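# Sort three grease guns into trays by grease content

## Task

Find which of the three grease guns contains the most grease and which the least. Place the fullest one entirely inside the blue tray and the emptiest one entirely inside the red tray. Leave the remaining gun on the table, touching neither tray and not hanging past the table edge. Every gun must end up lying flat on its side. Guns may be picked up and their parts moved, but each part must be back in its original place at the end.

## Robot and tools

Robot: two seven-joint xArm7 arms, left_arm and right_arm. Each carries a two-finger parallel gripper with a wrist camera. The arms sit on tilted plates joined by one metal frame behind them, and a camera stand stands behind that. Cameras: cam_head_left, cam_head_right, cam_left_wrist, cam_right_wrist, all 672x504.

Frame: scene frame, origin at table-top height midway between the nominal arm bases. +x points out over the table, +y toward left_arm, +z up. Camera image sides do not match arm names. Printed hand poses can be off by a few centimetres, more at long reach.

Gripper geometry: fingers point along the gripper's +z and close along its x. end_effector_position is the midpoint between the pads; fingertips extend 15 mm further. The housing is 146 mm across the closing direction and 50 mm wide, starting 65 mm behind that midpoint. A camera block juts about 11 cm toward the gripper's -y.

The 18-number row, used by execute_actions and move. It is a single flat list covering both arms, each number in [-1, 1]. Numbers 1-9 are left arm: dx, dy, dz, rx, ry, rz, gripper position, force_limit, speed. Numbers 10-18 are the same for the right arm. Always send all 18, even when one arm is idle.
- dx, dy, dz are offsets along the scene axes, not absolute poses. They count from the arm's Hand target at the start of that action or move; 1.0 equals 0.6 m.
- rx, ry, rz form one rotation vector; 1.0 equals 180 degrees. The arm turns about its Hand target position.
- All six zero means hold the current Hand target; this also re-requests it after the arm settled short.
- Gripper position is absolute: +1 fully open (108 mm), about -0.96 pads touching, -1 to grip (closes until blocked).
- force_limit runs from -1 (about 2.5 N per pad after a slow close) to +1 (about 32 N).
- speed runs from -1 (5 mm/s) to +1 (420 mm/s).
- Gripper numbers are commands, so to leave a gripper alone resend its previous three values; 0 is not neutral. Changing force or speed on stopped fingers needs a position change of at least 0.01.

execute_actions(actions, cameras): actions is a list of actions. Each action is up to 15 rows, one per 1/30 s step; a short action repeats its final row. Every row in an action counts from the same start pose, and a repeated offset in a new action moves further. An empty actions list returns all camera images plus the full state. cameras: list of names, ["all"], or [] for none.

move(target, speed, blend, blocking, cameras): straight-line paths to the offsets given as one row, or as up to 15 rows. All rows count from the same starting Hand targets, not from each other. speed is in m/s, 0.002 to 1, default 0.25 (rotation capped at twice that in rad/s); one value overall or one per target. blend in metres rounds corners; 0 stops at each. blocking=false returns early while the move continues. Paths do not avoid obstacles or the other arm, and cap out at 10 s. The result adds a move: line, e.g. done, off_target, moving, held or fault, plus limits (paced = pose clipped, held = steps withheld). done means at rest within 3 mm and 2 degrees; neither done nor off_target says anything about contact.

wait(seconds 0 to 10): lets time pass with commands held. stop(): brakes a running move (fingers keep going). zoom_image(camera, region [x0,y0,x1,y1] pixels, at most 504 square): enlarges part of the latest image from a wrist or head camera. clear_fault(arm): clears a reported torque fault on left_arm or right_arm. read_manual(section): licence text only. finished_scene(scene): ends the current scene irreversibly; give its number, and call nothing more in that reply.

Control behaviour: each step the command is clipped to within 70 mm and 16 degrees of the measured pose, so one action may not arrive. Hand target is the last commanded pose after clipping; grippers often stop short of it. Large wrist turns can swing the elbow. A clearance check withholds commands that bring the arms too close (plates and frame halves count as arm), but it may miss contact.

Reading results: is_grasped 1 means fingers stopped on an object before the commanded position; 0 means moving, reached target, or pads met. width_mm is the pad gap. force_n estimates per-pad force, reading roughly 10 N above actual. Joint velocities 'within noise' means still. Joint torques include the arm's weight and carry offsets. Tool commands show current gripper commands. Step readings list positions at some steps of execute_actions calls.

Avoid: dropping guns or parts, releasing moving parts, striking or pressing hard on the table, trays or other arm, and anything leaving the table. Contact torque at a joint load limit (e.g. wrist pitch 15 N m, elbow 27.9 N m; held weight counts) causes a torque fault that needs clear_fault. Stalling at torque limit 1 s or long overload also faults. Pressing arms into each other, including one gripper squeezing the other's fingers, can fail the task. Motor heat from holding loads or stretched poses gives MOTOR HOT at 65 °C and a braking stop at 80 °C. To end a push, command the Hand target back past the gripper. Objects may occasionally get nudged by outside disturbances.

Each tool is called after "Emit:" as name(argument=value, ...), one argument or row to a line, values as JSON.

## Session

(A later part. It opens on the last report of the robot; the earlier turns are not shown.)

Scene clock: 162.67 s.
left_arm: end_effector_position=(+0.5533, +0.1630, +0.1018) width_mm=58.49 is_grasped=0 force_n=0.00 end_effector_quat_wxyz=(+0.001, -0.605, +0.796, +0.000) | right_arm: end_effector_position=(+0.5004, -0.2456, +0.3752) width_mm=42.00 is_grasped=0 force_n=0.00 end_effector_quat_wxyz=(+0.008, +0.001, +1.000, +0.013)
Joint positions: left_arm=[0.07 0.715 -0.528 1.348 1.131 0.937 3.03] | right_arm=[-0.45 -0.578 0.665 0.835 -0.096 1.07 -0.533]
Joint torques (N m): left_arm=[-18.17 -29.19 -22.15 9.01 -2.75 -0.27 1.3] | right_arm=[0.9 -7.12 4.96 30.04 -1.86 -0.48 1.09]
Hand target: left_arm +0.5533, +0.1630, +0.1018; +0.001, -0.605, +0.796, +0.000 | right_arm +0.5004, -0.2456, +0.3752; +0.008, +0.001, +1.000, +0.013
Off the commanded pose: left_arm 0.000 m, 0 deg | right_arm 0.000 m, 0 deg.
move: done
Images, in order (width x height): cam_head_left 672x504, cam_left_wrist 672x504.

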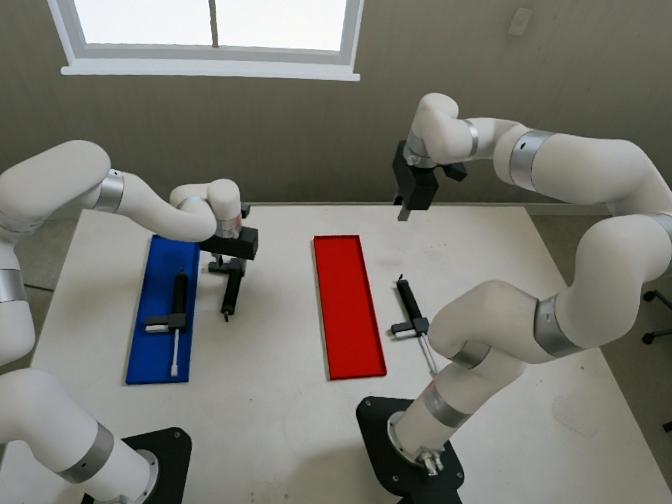

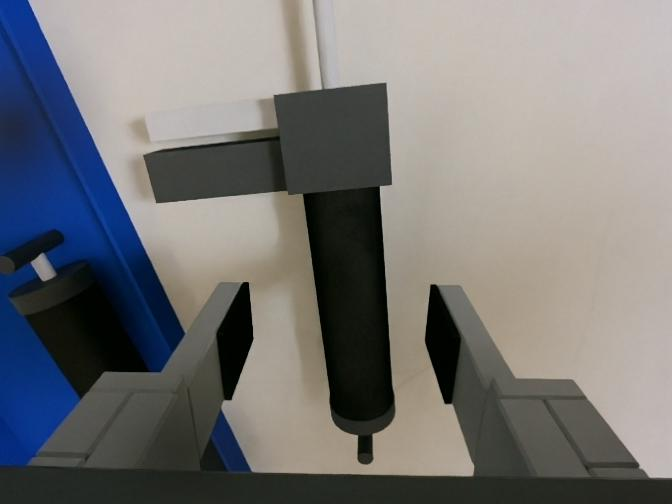

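Emit:
move(
  target=[
    [0.006,-0.0105,-0.1347,0,0,0.028,0.1,1,0.2,0,0,0,0,0,0,-0.2,0.6,0.3],
    [0.006,-0.0105,-0.1347,0,0,0.028,-1,1,0.2,0,0,0,0,0,0,-0.2,0.6,0.3],
    [0.006,-0.0105,0.15,0,0,0.028,-1,1,0.2,0,0,0,0,0,0,-0.2,0.6,0.3],
    [-0.089,-0.105,0.33,0,0,0.5867,-1,1,0.2,0.004,0.26,-0.025,0,0,0,-0.2,0.6,0.3],
  ],
  speed=[0.15,0.1,0.25,0.4],
  blend=[0,0,0.04,0],
  cameras=["cam_right_wrist","cam_head_right"],
)

Emit:
zoom_image(
  camera="cam_head_right",
  region=[160, 170, 380, 300],
)

Scene clock: 180.27 s.
left_arm: end_effector_position=(+0.4999, +0.1000, +0.2997) width_mm=35.31 is_grasped=1 force_n=38.29 end_effector_quat_wxyz=(-0.001, +1.000, +0.000, -0.001) | right_arm: end_effector_position=(+0.5028, -0.0896, +0.3602) width_mm=42.00 is_grasped=0 force_n=0.00 end_effector_quat_wxyz=(+0.008, +0.001, +1.000, +0.013)
Joint positions: left_arm=[-0.246 0.407 -0.539 1.333 0.762 1.196 1.203] | right_arm=[-0.647 -0.249 1.212 0.997 -0.293 1.053 -0.041]
Joint torques (N m): left_arm=[-18.66 -37.65 -13.98 14.35 2.77 -0.58 -1.46] | right_arm=[4.75 -5.77 8.29 29.12 -1.69 -0.33 1.04]
Hand target: left_arm +0.4999, +0.1000, +0.2998; -0.001, +1.000, +0.000, -0.001 | right_arm +0.5028, -0.0896, +0.3602; +0.008, +0.001, +1.000, +0.013
Off the commanded pose: left_arm 0.000 m, 0 deg | right_arm 0.000 m, 0 deg.
move: done
Images, in order (width x height): cam_head_right 672x504, cam_right_wrist 672x504.

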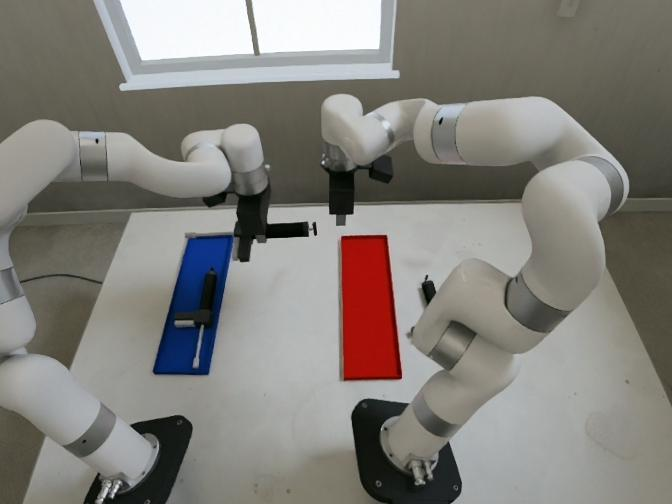

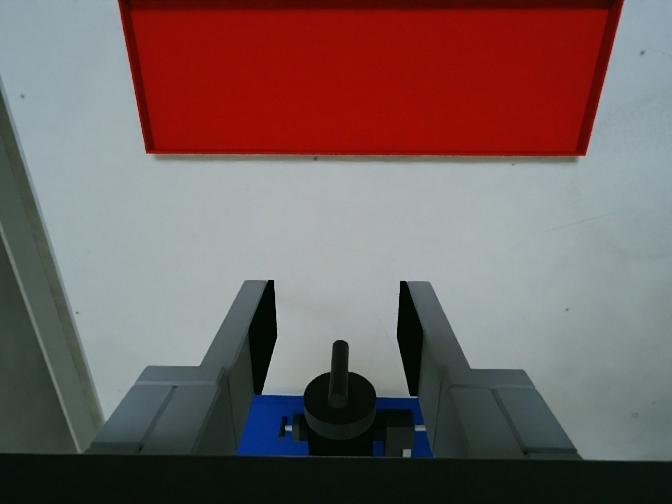

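Scaled by 2.291 from the camera's 672x504 image, which has a finer 960x720 frame.

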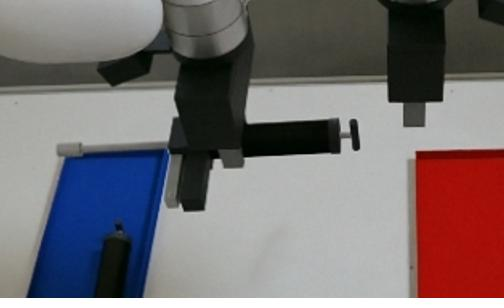

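Emit:
move(
  target=[
    [0,0,0,0,0,0,-1,1,0.2,-0.004,0.084,0,0,0,0,-0.2,1,0.5],
    [0,0,0,0,0,0,-1,1,0.2,-0.004,0.084,-0.1,0,0,0,-0.2,1,0.5],
    [0,0,0,0,0,0,-1,1,0.2,-0.004,0.084,-0.1,0,0,0,-1,0.6,-0.3],
    [0,0,0,0,0,0,-1,1,0.2,-0.004,0.0673,-0.1,0,0,0,-1,0.6,-0.3],
  ],
  speed=[0.3,0.2,0.1,0.1],
  blend=[0.01,0,0,0],
  cameras=["cam_right_wrist"],
)

Emit:
move(
  target=[0,0,0,0,0,0,-1,1,0.2,0,-0.0167,0,0,0,0,-1,0.6,-0.3],
  speed=0.1,
)

Emit:
move(
  target=[0,0,0,0,0,0,-1,1,0.2,0,-0.02,0,0,0,0,-1,0.6,-0.3],
  speed=0.1,
)

Emit:
move(
  target=[0,0,0,0,0,0,-1,1,0.2,0,-0.02,0,0,0,0,-1,0.6,-0.3],
  speed=0.1,
  cameras=["cam_right_wrist"],
)

Scene clock: 193.77 s.
left_arm: end_effector_position=(+0.4999, +0.1000, +0.2998) width_mm=35.31 is_grasped=1 force_n=34.93 end_effector_quat_wxyz=(-0.001, +1.000, +0.000, -0.001) | right_arm: end_effector_position=(+0.5004, -0.0492, +0.3002) width_mm=7.59 is_grasped=1 force_n=40.88 end_effector_quat_wxyz=(+0.008, +0.001, +1.000, +0.013)
Joint positions: left_arm=[-0.246 0.407 -0.539 1.333 0.762 1.196 1.203] | right_arm=[-0.561 0.258 1.272 1.024 -0.83 1.139 0.399]
Joint torques (N m): left_arm=[-12.68 -37.26 -15.67 15.21 2.6 -6.83 0.16] | right_arm=[7.11 -14.9 16.97 9.22 2.09 -1.92 -1.59]
Hand target: left_arm +0.4999, +0.1000, +0.2998; -0.001, +1.000, +0.000, -0.001 | right_arm +0.5004, -0.0492, +0.3002; +0.008, +0.001, +1.000, +0.013
Off the commanded pose: left_arm 0.000 m, 0 deg | right_arm 0.000 m, 0 deg.
move: done
Images, in order (width x height): cam_right_wrist 672x504.

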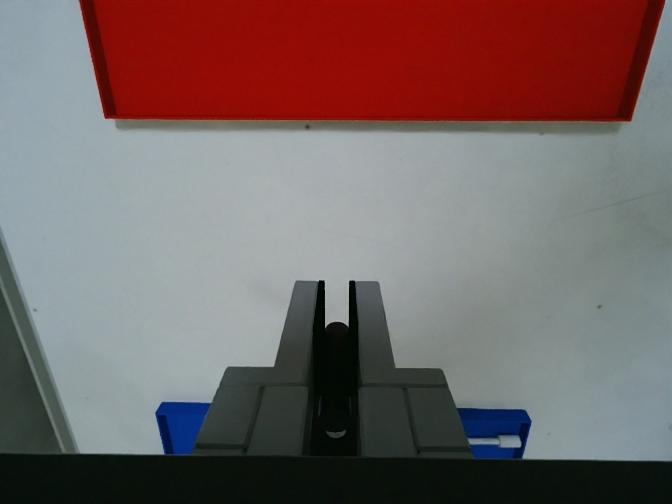

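Scene clock: 194.57 s.
left_arm: end_effector_position=(+0.5000, +0.1000, +0.2998) width_mm=35.31 is_grasped=1 force_n=35.38 end_effector_quat_wxyz=(-0.001, +1.000, +0.000, -0.001) | right_arm: end_effector_position=(+0.5004, -0.0593, +0.3001) width_mm=0.00 is_grasped=0 force_n=43.89 end_effector_quat_wxyz=(+0.008, +0.001, +1.000, +0.013)
Joint positions: left_arm=[-0.246 0.407 -0.539 1.333 0.762 1.196 1.203] | right_arm=[-0.629 0.206 1.309 0.999 -0.79 1.107 0.359]
Joint torques (N m): left_arm=[-13.76 -37.37 -14.92 12.41 -1.84 -0.42 0.82] | right_arm=[6.05 -14.93 16.24 14.22 1.42 -2.87 -1.44]
Hand target: left_arm +0.4999, +0.1000, +0.2998; -0.001, +1.000, +0.000, -0.001 | right_arm +0.5004, -0.0593, +0.3002; +0.008, +0.001, +1.000, +0.013
Off the commanded pose: left_arm 0.000 m, 0 deg | right_arm 0.000 m, 0 deg.
move: done

Scene clock: 195.43 s.
left_arm: end_effector_position=(+0.5000, +0.1000, +0.2997) width_mm=35.31 is_grasped=1 force_n=35.37 end_effector_quat_wxyz=(-0.001, +1.000, +0.000, -0.001) | right_arm: end_effector_position=(+0.5004, -0.0712, +0.3002) width_mm=0.00 is_grasped=0 force_n=43.89 end_effector_quat_wxyz=(+0.008, +0.001, +1.000, +0.013)
Joint positions: left_arm=[-0.246 0.407 -0.539 1.333 0.762 1.196 1.203] | right_arm=[-0.728 0.126 1.365 0.967 -0.721 1.056 0.294]
Joint torques (N m): left_arm=[-15.71 -36.49 -17.4 11.44 -2.44 -0.77 1.11] | right_arm=[5.74 -13.19 14.92 15.19 1.63 -2.87 -1.52]
Hand target: left_arm +0.4999, +0.1000, +0.2998; -0.001, +1.000, +0.000, -0.001 | right_arm +0.5004, -0.0713, +0.3002; +0.008, +0.001, +1.000, +0.013
Off the commanded pose: left_arm 0.000 m, 0 deg | right_arm 0.000 m, 0 deg.
move: done

Scene clock: 196.43 s.
left_arm: end_effector_position=(+0.5000, +0.1000, +0.2997) width_mm=35.31 is_grasped=1 force_n=35.37 end_effector_quat_wxyz=(-0.001, +1.000, +0.000, -0.001) | right_arm: end_effector_position=(+0.5005, -0.0833, +0.3001) width_mm=0.00 is_grasped=0 force_n=43.89 end_effector_quat_wxyz=(+0.008, +0.001, +1.000, +0.013)
Joint positions: left_arm=[-0.246 0.407 -0.539 1.333 0.762 1.196 1.203] | right_arm=[-0.834 -0.027 1.408 0.929 -0.569 0.97 0.167]
Joint torques (N m): left_arm=[-17.58 -35.27 -19.73 11.49 -2.23 -0.5 1.08] | right_arm=[16.9 -11.44 6.67 16.86 1.57 -2.81 -1.38]
Hand target: left_arm +0.4999, +0.1000, +0.2998; -0.001, +1.000, +0.000, -0.001 | right_arm +0.5004, -0.0833, +0.3002; +0.008, +0.001, +1.000, +0.013
Off the commanded pose: left_arm 0.000 m, 0 deg | right_arm 0.000 m, 0 deg.
move: done
Images, in order (width x height): cam_right_wrist 672x504.

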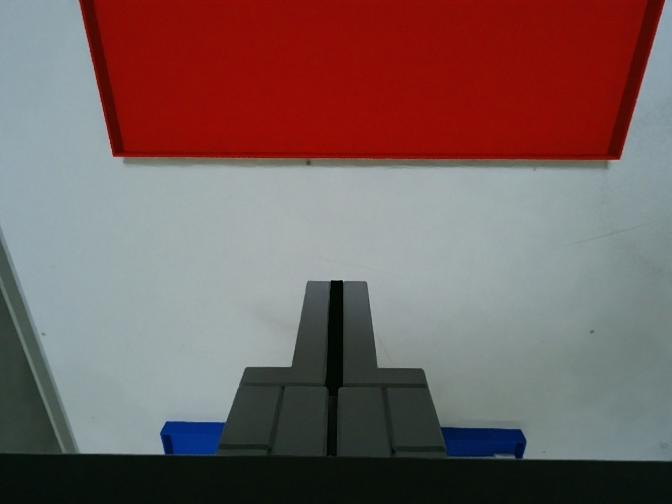

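Emit:
move(
  target=[0,0,0,0,0,0,-1,1,0.2,0.004,-0.011,0.1,0,0,0,-0.2,1,0.5],
  speed=0.4,
  cameras=["cam_right_wrist"],
)

Scene clock: 200.30 s.
left_arm: end_effector_position=(+0.4999, +0.1000, +0.2998) width_mm=35.31 is_grasped=1 force_n=35.38 end_effector_quat_wxyz=(-0.001, +1.000, +0.000, -0.001) | right_arm: end_effector_position=(+0.5028, -0.0899, +0.3601) width_mm=41.99 is_grasped=0 force_n=0.00 end_effector_quat_wxyz=(+0.008, +0.001, +1.000, +0.013)
Joint positions: left_arm=[-0.246 0.407 -0.539 1.333 0.762 1.196 1.203] | right_arm=[-0.659 -0.259 1.22 0.996 -0.281 1.05 -0.051]
Joint torques (N m): left_arm=[-17.87 -31.76 -21 11.35 -2.32 -0.9 1.21] | right_arm=[19.39 -11.67 2.66 19.88 1.46 -2.77 -1.51]
Hand target: left_arm +0.4999, +0.1000, +0.2998; -0.001, +1.000, +0.000, -0.001 | right_arm +0.5028, -0.0899, +0.3602; +0.008, +0.001, +1.000, +0.013
Off the commanded pose: left_arm 0.000 m, 0 deg | right_arm 0.000 m, 0 deg.
move: done
Images, in order (width x height): cam_right_wrist 672x504.

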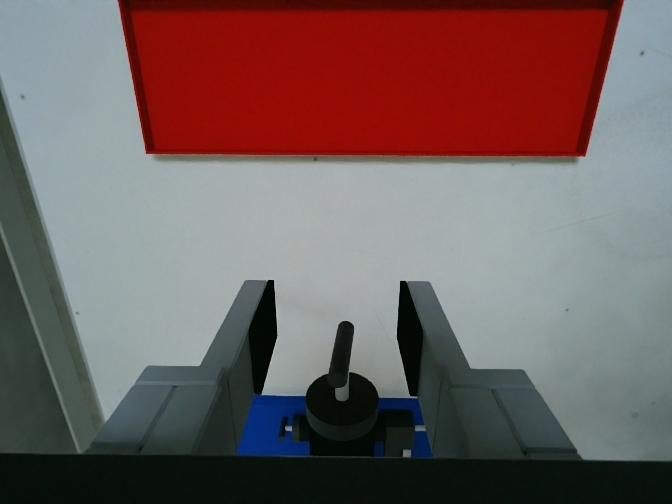

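Emit:
move(
  target=[
    [0,0,0,0,0,0,-1,1,0.2,-0.003,-0.01,0,0,0,0,-1,0.6,0.5],
    [0,0,0,0,0,0,-1,1,0.2,-0.003,-0.01,-0.1,0,0,0,-1,0.6,0.5],
    [0,0,0,0,0,0,-1,1,0.2,-0.003,0.069,-0.1,0,0,0,-1,0.6,0.5],
    [0,0,0,0,0,0,-1,1,0.2,-0.003,0,-0.1,0,0,0,-1,0.6,0.5],
    [0,0,0,0,0,0,-1,1,0.2,-0.003,-0.02,0.03,0,0,0,-1,0.6,0.5],
    [0,0,0,0,0,0,-1,1,0.2,0.03,-0.55,0.06,0,0,0,-1,0.6,0.5],
  ],
  speed=[0.3,0.3,0.1,0.2,0.3,0.5],
  blend=[0,0,0,0.02,0.02,0],
  cameras=["cam_head_right"],
)

Emit:
zoom_image(
  camera="cam_head_right",
  region=[160, 170, 380, 300],
)

Scene clock: 221.30 s.
left_arm: end_effector_position=(+0.4999, +0.1000, +0.2998) width_mm=35.31 is_grasped=1 force_n=35.40 end_effector_quat_wxyz=(-0.001, +1.000, +0.000, -0.001) | right_arm: end_effector_position=(+0.5208, -0.4198, +0.3962) width_mm=0.00 is_grasped=0 force_n=27.42 end_effector_quat_wxyz=(+0.008, +0.001, +1.000, +0.013)
Joint positions: left_arm=[-0.246 0.407 -0.539 1.333 0.762 1.196 1.203] | right_arm=[-0.593 -0.581 0.378 0.983 -0.104 1.144 -0.95]
Joint torques (N m): left_arm=[-16.23 -31.16 -21.41 13.78 -0.89 -5.24 0.99] | right_arm=[-1.26 -9.84 -0.22 30.41 1.55 -0.64 -1.42]
Hand target: left_arm +0.4999, +0.1000, +0.2998; -0.001, +1.000, +0.000, -0.001 | right_arm +0.5208, -0.4199, +0.3962; +0.008, +0.001, +1.000, +0.013
Off the commanded pose: left_arm 0.000 m, 0 deg | right_arm 0.000 m, 0 deg.
move: done; limits=paced
Images, in order (width x height): cam_head_right 672x504.

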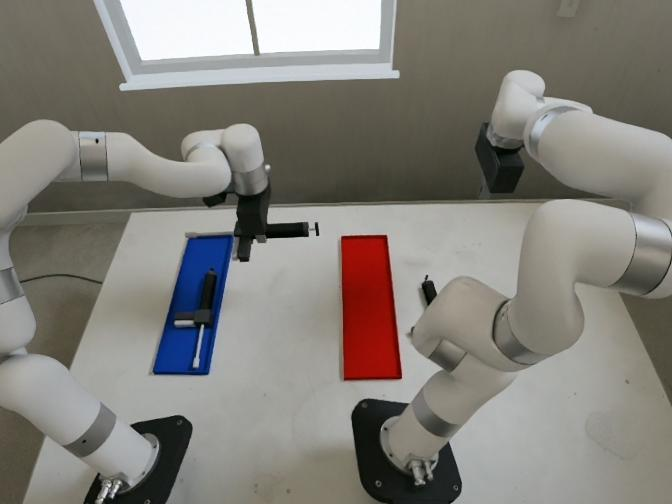

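Scaled by 2.291 from the camera's 672x504 image, which has a finer 960x720 frame.

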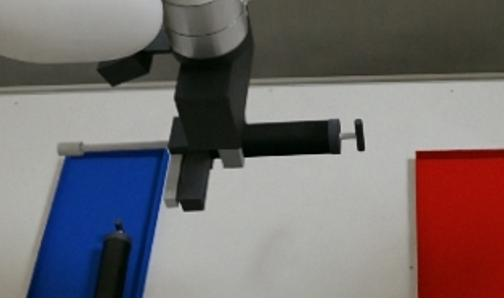

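Emit:
move(
  target=[
    [0,0,0,0,0,0,-1,1,0.2,-0.033,0.53,-0.02,0,0,0,-1,0.6,0.5],
    [0,0,0,0,0,0,-1,1,0.2,-0.033,0.55,-0.16,0,0,0,-1,0.6,0.5],
    [0,0,0,0,0,0,-1,1,0.2,-0.033,0.633,-0.16,0,0,0,-1,0.6,0.5],
    [0,0,0,0,0,0,-1,1,0.2,-0.033,0.58,-0.16,0,0,0,-1,0.6,0.5],
    [0,0,0,0,0,0,-1,1,0.2,-0.033,0.53,0,0,0,0,-1,0.6,0.5],
    [0,0,0,0,0,0,-1,1,0.2,0,0.1,0,0,0,0,-1,0.6,0.5],
  ],
  speed=[0.5,0.3,0.06,0.2,0.3,0.5],
  blend=[0.03,0,0,0.01,0.03,0],
  cameras=["cam_head_right"],
)

Emit:
zoom_image(
  camera="cam_head_right",
  region=[160, 170, 380, 300],
)

Scene clock: 234.03 s.
left_arm: end_effector_position=(+0.4999, +0.1000, +0.2998) width_mm=35.31 is_grasped=1 force_n=35.38 end_effector_quat_wxyz=(-0.001, +1.000, +0.000, -0.001) | right_arm: end_effector_position=(+0.5208, -0.3598, +0.3962) width_mm=0.00 is_grasped=0 force_n=27.41 end_effector_quat_wxyz=(+0.008, +0.001, +1.000, +0.013)
Joint positions: left_arm=[-0.246 0.407 -0.539 1.333 0.762 1.196 1.203] | right_arm=[-1.618 0.946 2.386 1.054 -1.11 1.865 -0.011]
Joint torques (N m): left_arm=[-17.71 -28.86 -17.87 12.02 -2.84 -0.59 -0.96] | right_arm=[-1.96 -7.47 21.03 3.83 -1.81 -2.82 -1.51]
Hand target: left_arm +0.4999, +0.1000, +0.2998; -0.001, +1.000, +0.000, -0.001 | right_arm +0.5208, -0.3599, +0.3962; +0.008, +0.001, +1.000, +0.013
Off the commanded pose: left_arm 0.000 m, 0 deg | right_arm 0.000 m, 0 deg.
move: done; limits=paced
Images, in order (width x height): cam_head_right 672x504.

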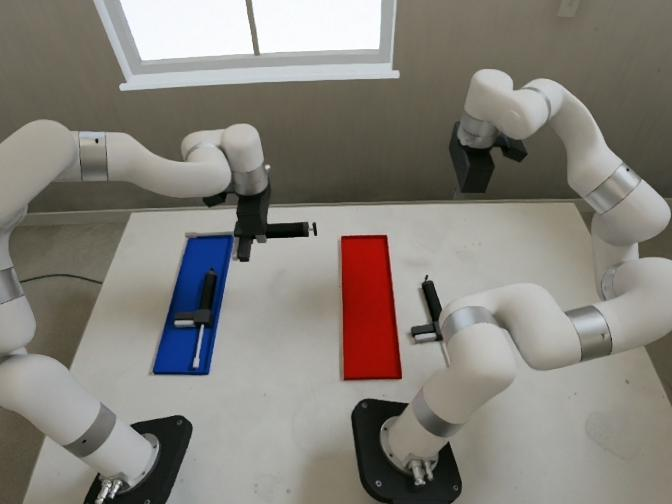

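Scaled by 2.291 from the camera's 672x504 image, which has a finer 960x720 frame.

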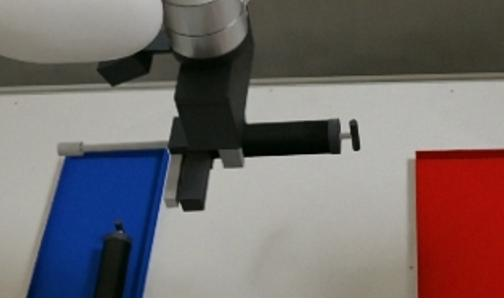

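Emit:
move(
  target=[
    [-0.05,-0.4125,-0.2,0,0,0.5,-1,1,0.2,0,-0.08,0.02,0,0,0,-1,0.6,0.5],
    [-0.05,-0.4125,-0.42,0,0,0.5,-1,1,0.2,0,-0.08,0.02,0,0,0,-1,0.6,0.5],
  ],
  speed=[0.4,0.15],
  cameras=["cam_left_wrist","cam_head_left"],
)

Scene clock: 242.67 s.
left_arm: end_effector_position=(+0.4700, -0.1475, +0.0477) width_mm=35.31 is_grasped=1 force_n=35.24 end_effector_quat_wxyz=(+0.000, +0.707, +0.707, -0.001) | right_arm: end_effector_position=(+0.5208, -0.4079, +0.4082) width_mm=0.00 is_grasped=0 force_n=27.41 end_effector_quat_wxyz=(+0.008, +0.001, +1.000, +0.013)
Joint positions: left_arm=[-0.699 1.545 -0.236 2.425 0.834 1.121 -0.425] | right_arm=[-1.674 0.983 2.433 1.114 -1.128 1.925 -0.118]
Joint torques (N m): left_arm=[-22.87 -42.23 -14.4 13.63 -3.29 -0.82 1.37] | right_arm=[-3.12 -8.34 21.24 12.04 -1.73 -0.29 -1.47]
Hand target: left_arm +0.4699, -0.1475, +0.0478; +0.000, +0.707, +0.707, -0.001 | right_arm +0.5208, -0.4079, +0.4082; +0.008, +0.001, +1.000, +0.013
Off the commanded pose: left_arm 0.000 m, 0 deg | right_arm 0.000 m, 0 deg.
move: done
Images, in order (width x height): cam_head_left 672x504, cam_left_wrist 672x504.

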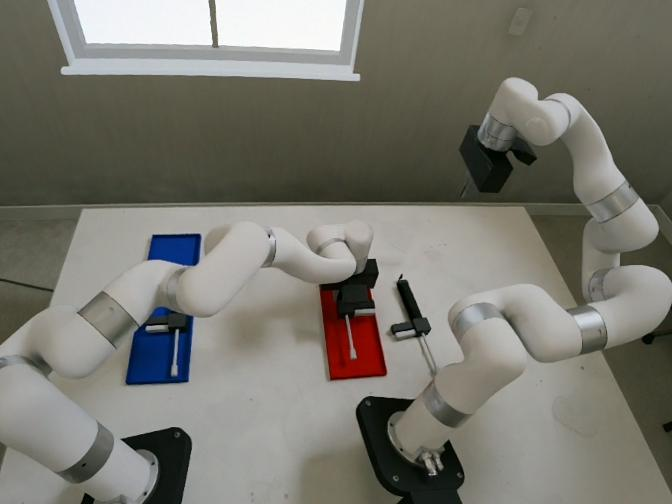

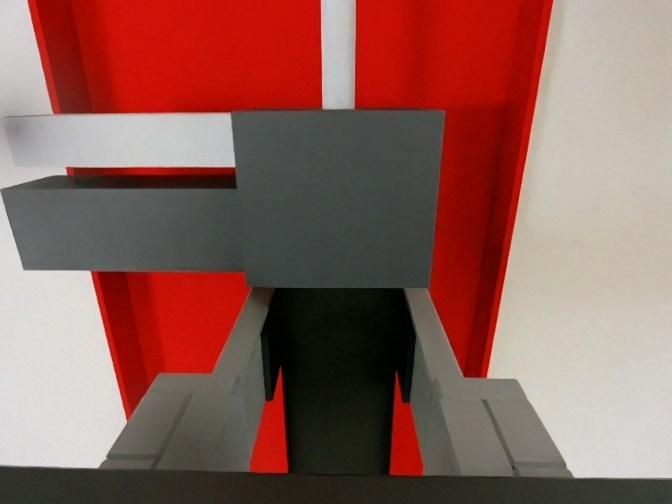

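Emit:
move(
  target=[
    [0,0.01,0,0,0,0,-1,1,0.2,0,0,0,0,0,0,-1,0.6,0.5],
    [0,0.01,-0.03,0,0,0,-1,1,0.2,0,0,0,0,0,0,-1,0.6,0.5],
  ],
  speed=0.08,
  cameras=["cam_left_wrist"],
)

Scene clock: 253.97 s.
left_arm: end_effector_position=(+0.4701, -0.1414, +0.0297) width_mm=35.31 is_grasped=1 force_n=35.24 end_effector_quat_wxyz=(+0.000, +0.707, +0.707, -0.001) | right_arm: end_effector_position=(+0.5208, -0.4079, +0.4082) width_mm=0.00 is_grasped=0 force_n=27.41 end_effector_quat_wxyz=(+0.008, +0.001, +1.000, +0.013)
Joint positions: left_arm=[-0.679 1.556 -0.228 2.406 0.844 1.087 -0.43] | right_arm=[-1.674 0.983 2.433 1.114 -1.128 1.925 -0.118]
Joint torques (N m): left_arm=[-22.91 -41.52 -10.68 13.52 -3.16 -0.74 1.46] | right_arm=[-3.04 -8.24 21.23 12.04 -1.66 -0.41 -1.48]
Hand target: left_arm +0.4699, -0.1415, +0.0298; +0.000, +0.707, +0.707, -0.001 | right_arm +0.5208, -0.4079, +0.4082; +0.008, +0.001, +1.000, +0.013
Off the commanded pose: left_arm 0.000 m, 0 deg | right_arm 0.000 m, 0 deg.
move: done
Images, in order (width x height): cam_left_wrist 672x504.

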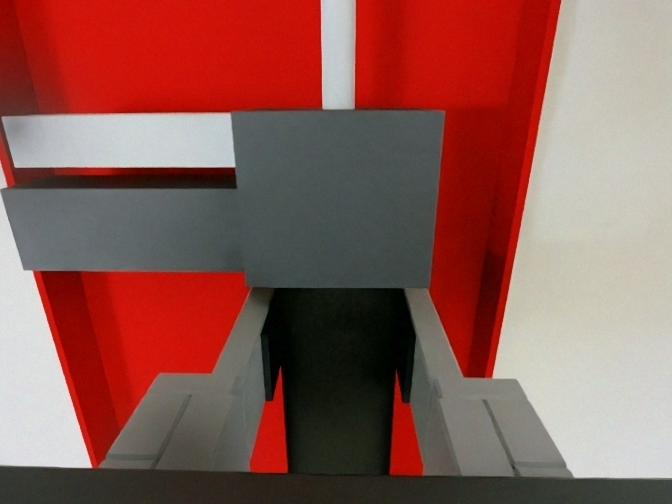

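Emit:
move(
  target=[
    [0,0,0.025,0,0,0,-1,1,0.2,0,0,0,0,0,0,-1,0.6,0.5],
    [0,0.023,0.025,0,0,0,-1,1,0.2,0,0,0,0,0,0,-1,0.6,0.5],
    [0,0.023,-0.003,0,0,0,-1,1,0.2,0,0,0,0,0,0,-1,0.6,0.5],
    [0,0.023,-0.003,0,0,0,-0.2,1,-0.4,0,0,0,0,0,0,-1,0.6,0.5],
    [-0.06,0.06,0.5,0,0,0,-0.2,1,-0.4,0,0,0,0,0,0,-1,0.6,0.5],
  ],
  speed=[0.1,0.1,0.08,0.1,0.4],
  cameras=["cam_left_wrist","cam_head_left"],
)

Emit:
zoom_image(
  camera="cam_head_left",
  region=[110, 220, 460, 400],
)

Scene clock: 262.83 s.
left_arm: end_effector_position=(+0.4339, -0.1055, +0.3296) width_mm=42.00 is_grasped=0 force_n=0.00 end_effector_quat_wxyz=(+0.000, +0.707, +0.707, -0.001) | right_arm: end_effector_position=(+0.5208, -0.4079, +0.4082) width_mm=0.00 is_grasped=0 force_n=27.41 end_effector_quat_wxyz=(+0.008, +0.001, +1.000, +0.013)
Joint positions: left_arm=[-0.784 0.896 -0.373 1.954 0.742 1.414 -0.541] | right_arm=[-1.674 0.983 2.433 1.114 -1.128 1.925 -0.118]
Joint torques (N m): left_arm=[-19.55 -42.18 -17.67 12.81 -3.15 -0.09 1.4] | right_arm=[-3.06 -8.25 21.11 11.77 -1.64 -0.42 -1.43]
Hand target: left_arm +0.4339, -0.1055, +0.3298; +0.000, +0.707, +0.707, -0.001 | right_arm +0.5208, -0.4079, +0.4082; +0.008, +0.001, +1.000, +0.013
Off the commanded pose: left_arm 0.000 m, 0 deg | right_arm 0.000 m, 0 deg.
move: done
Images, in order (width x height): cam_head_left 672x504, cam_left_wrist 672x504.

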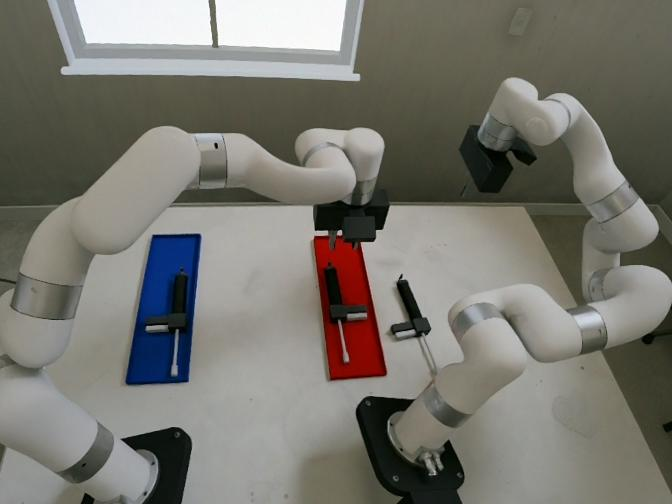

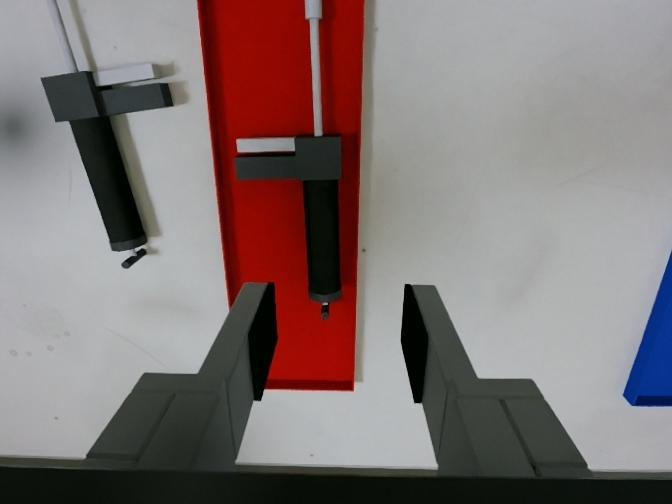

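Scaled by 1.440 from the camera's 672x504 image, which has a finer 960x720 frame.

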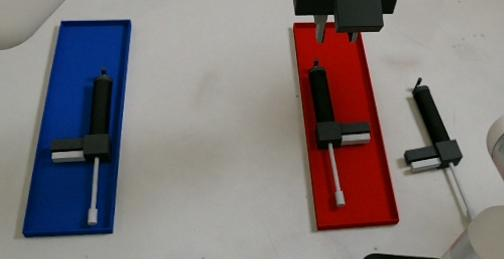

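Emit:
finished_scene(
  scene=2,
)

The scene is finished: the task was done.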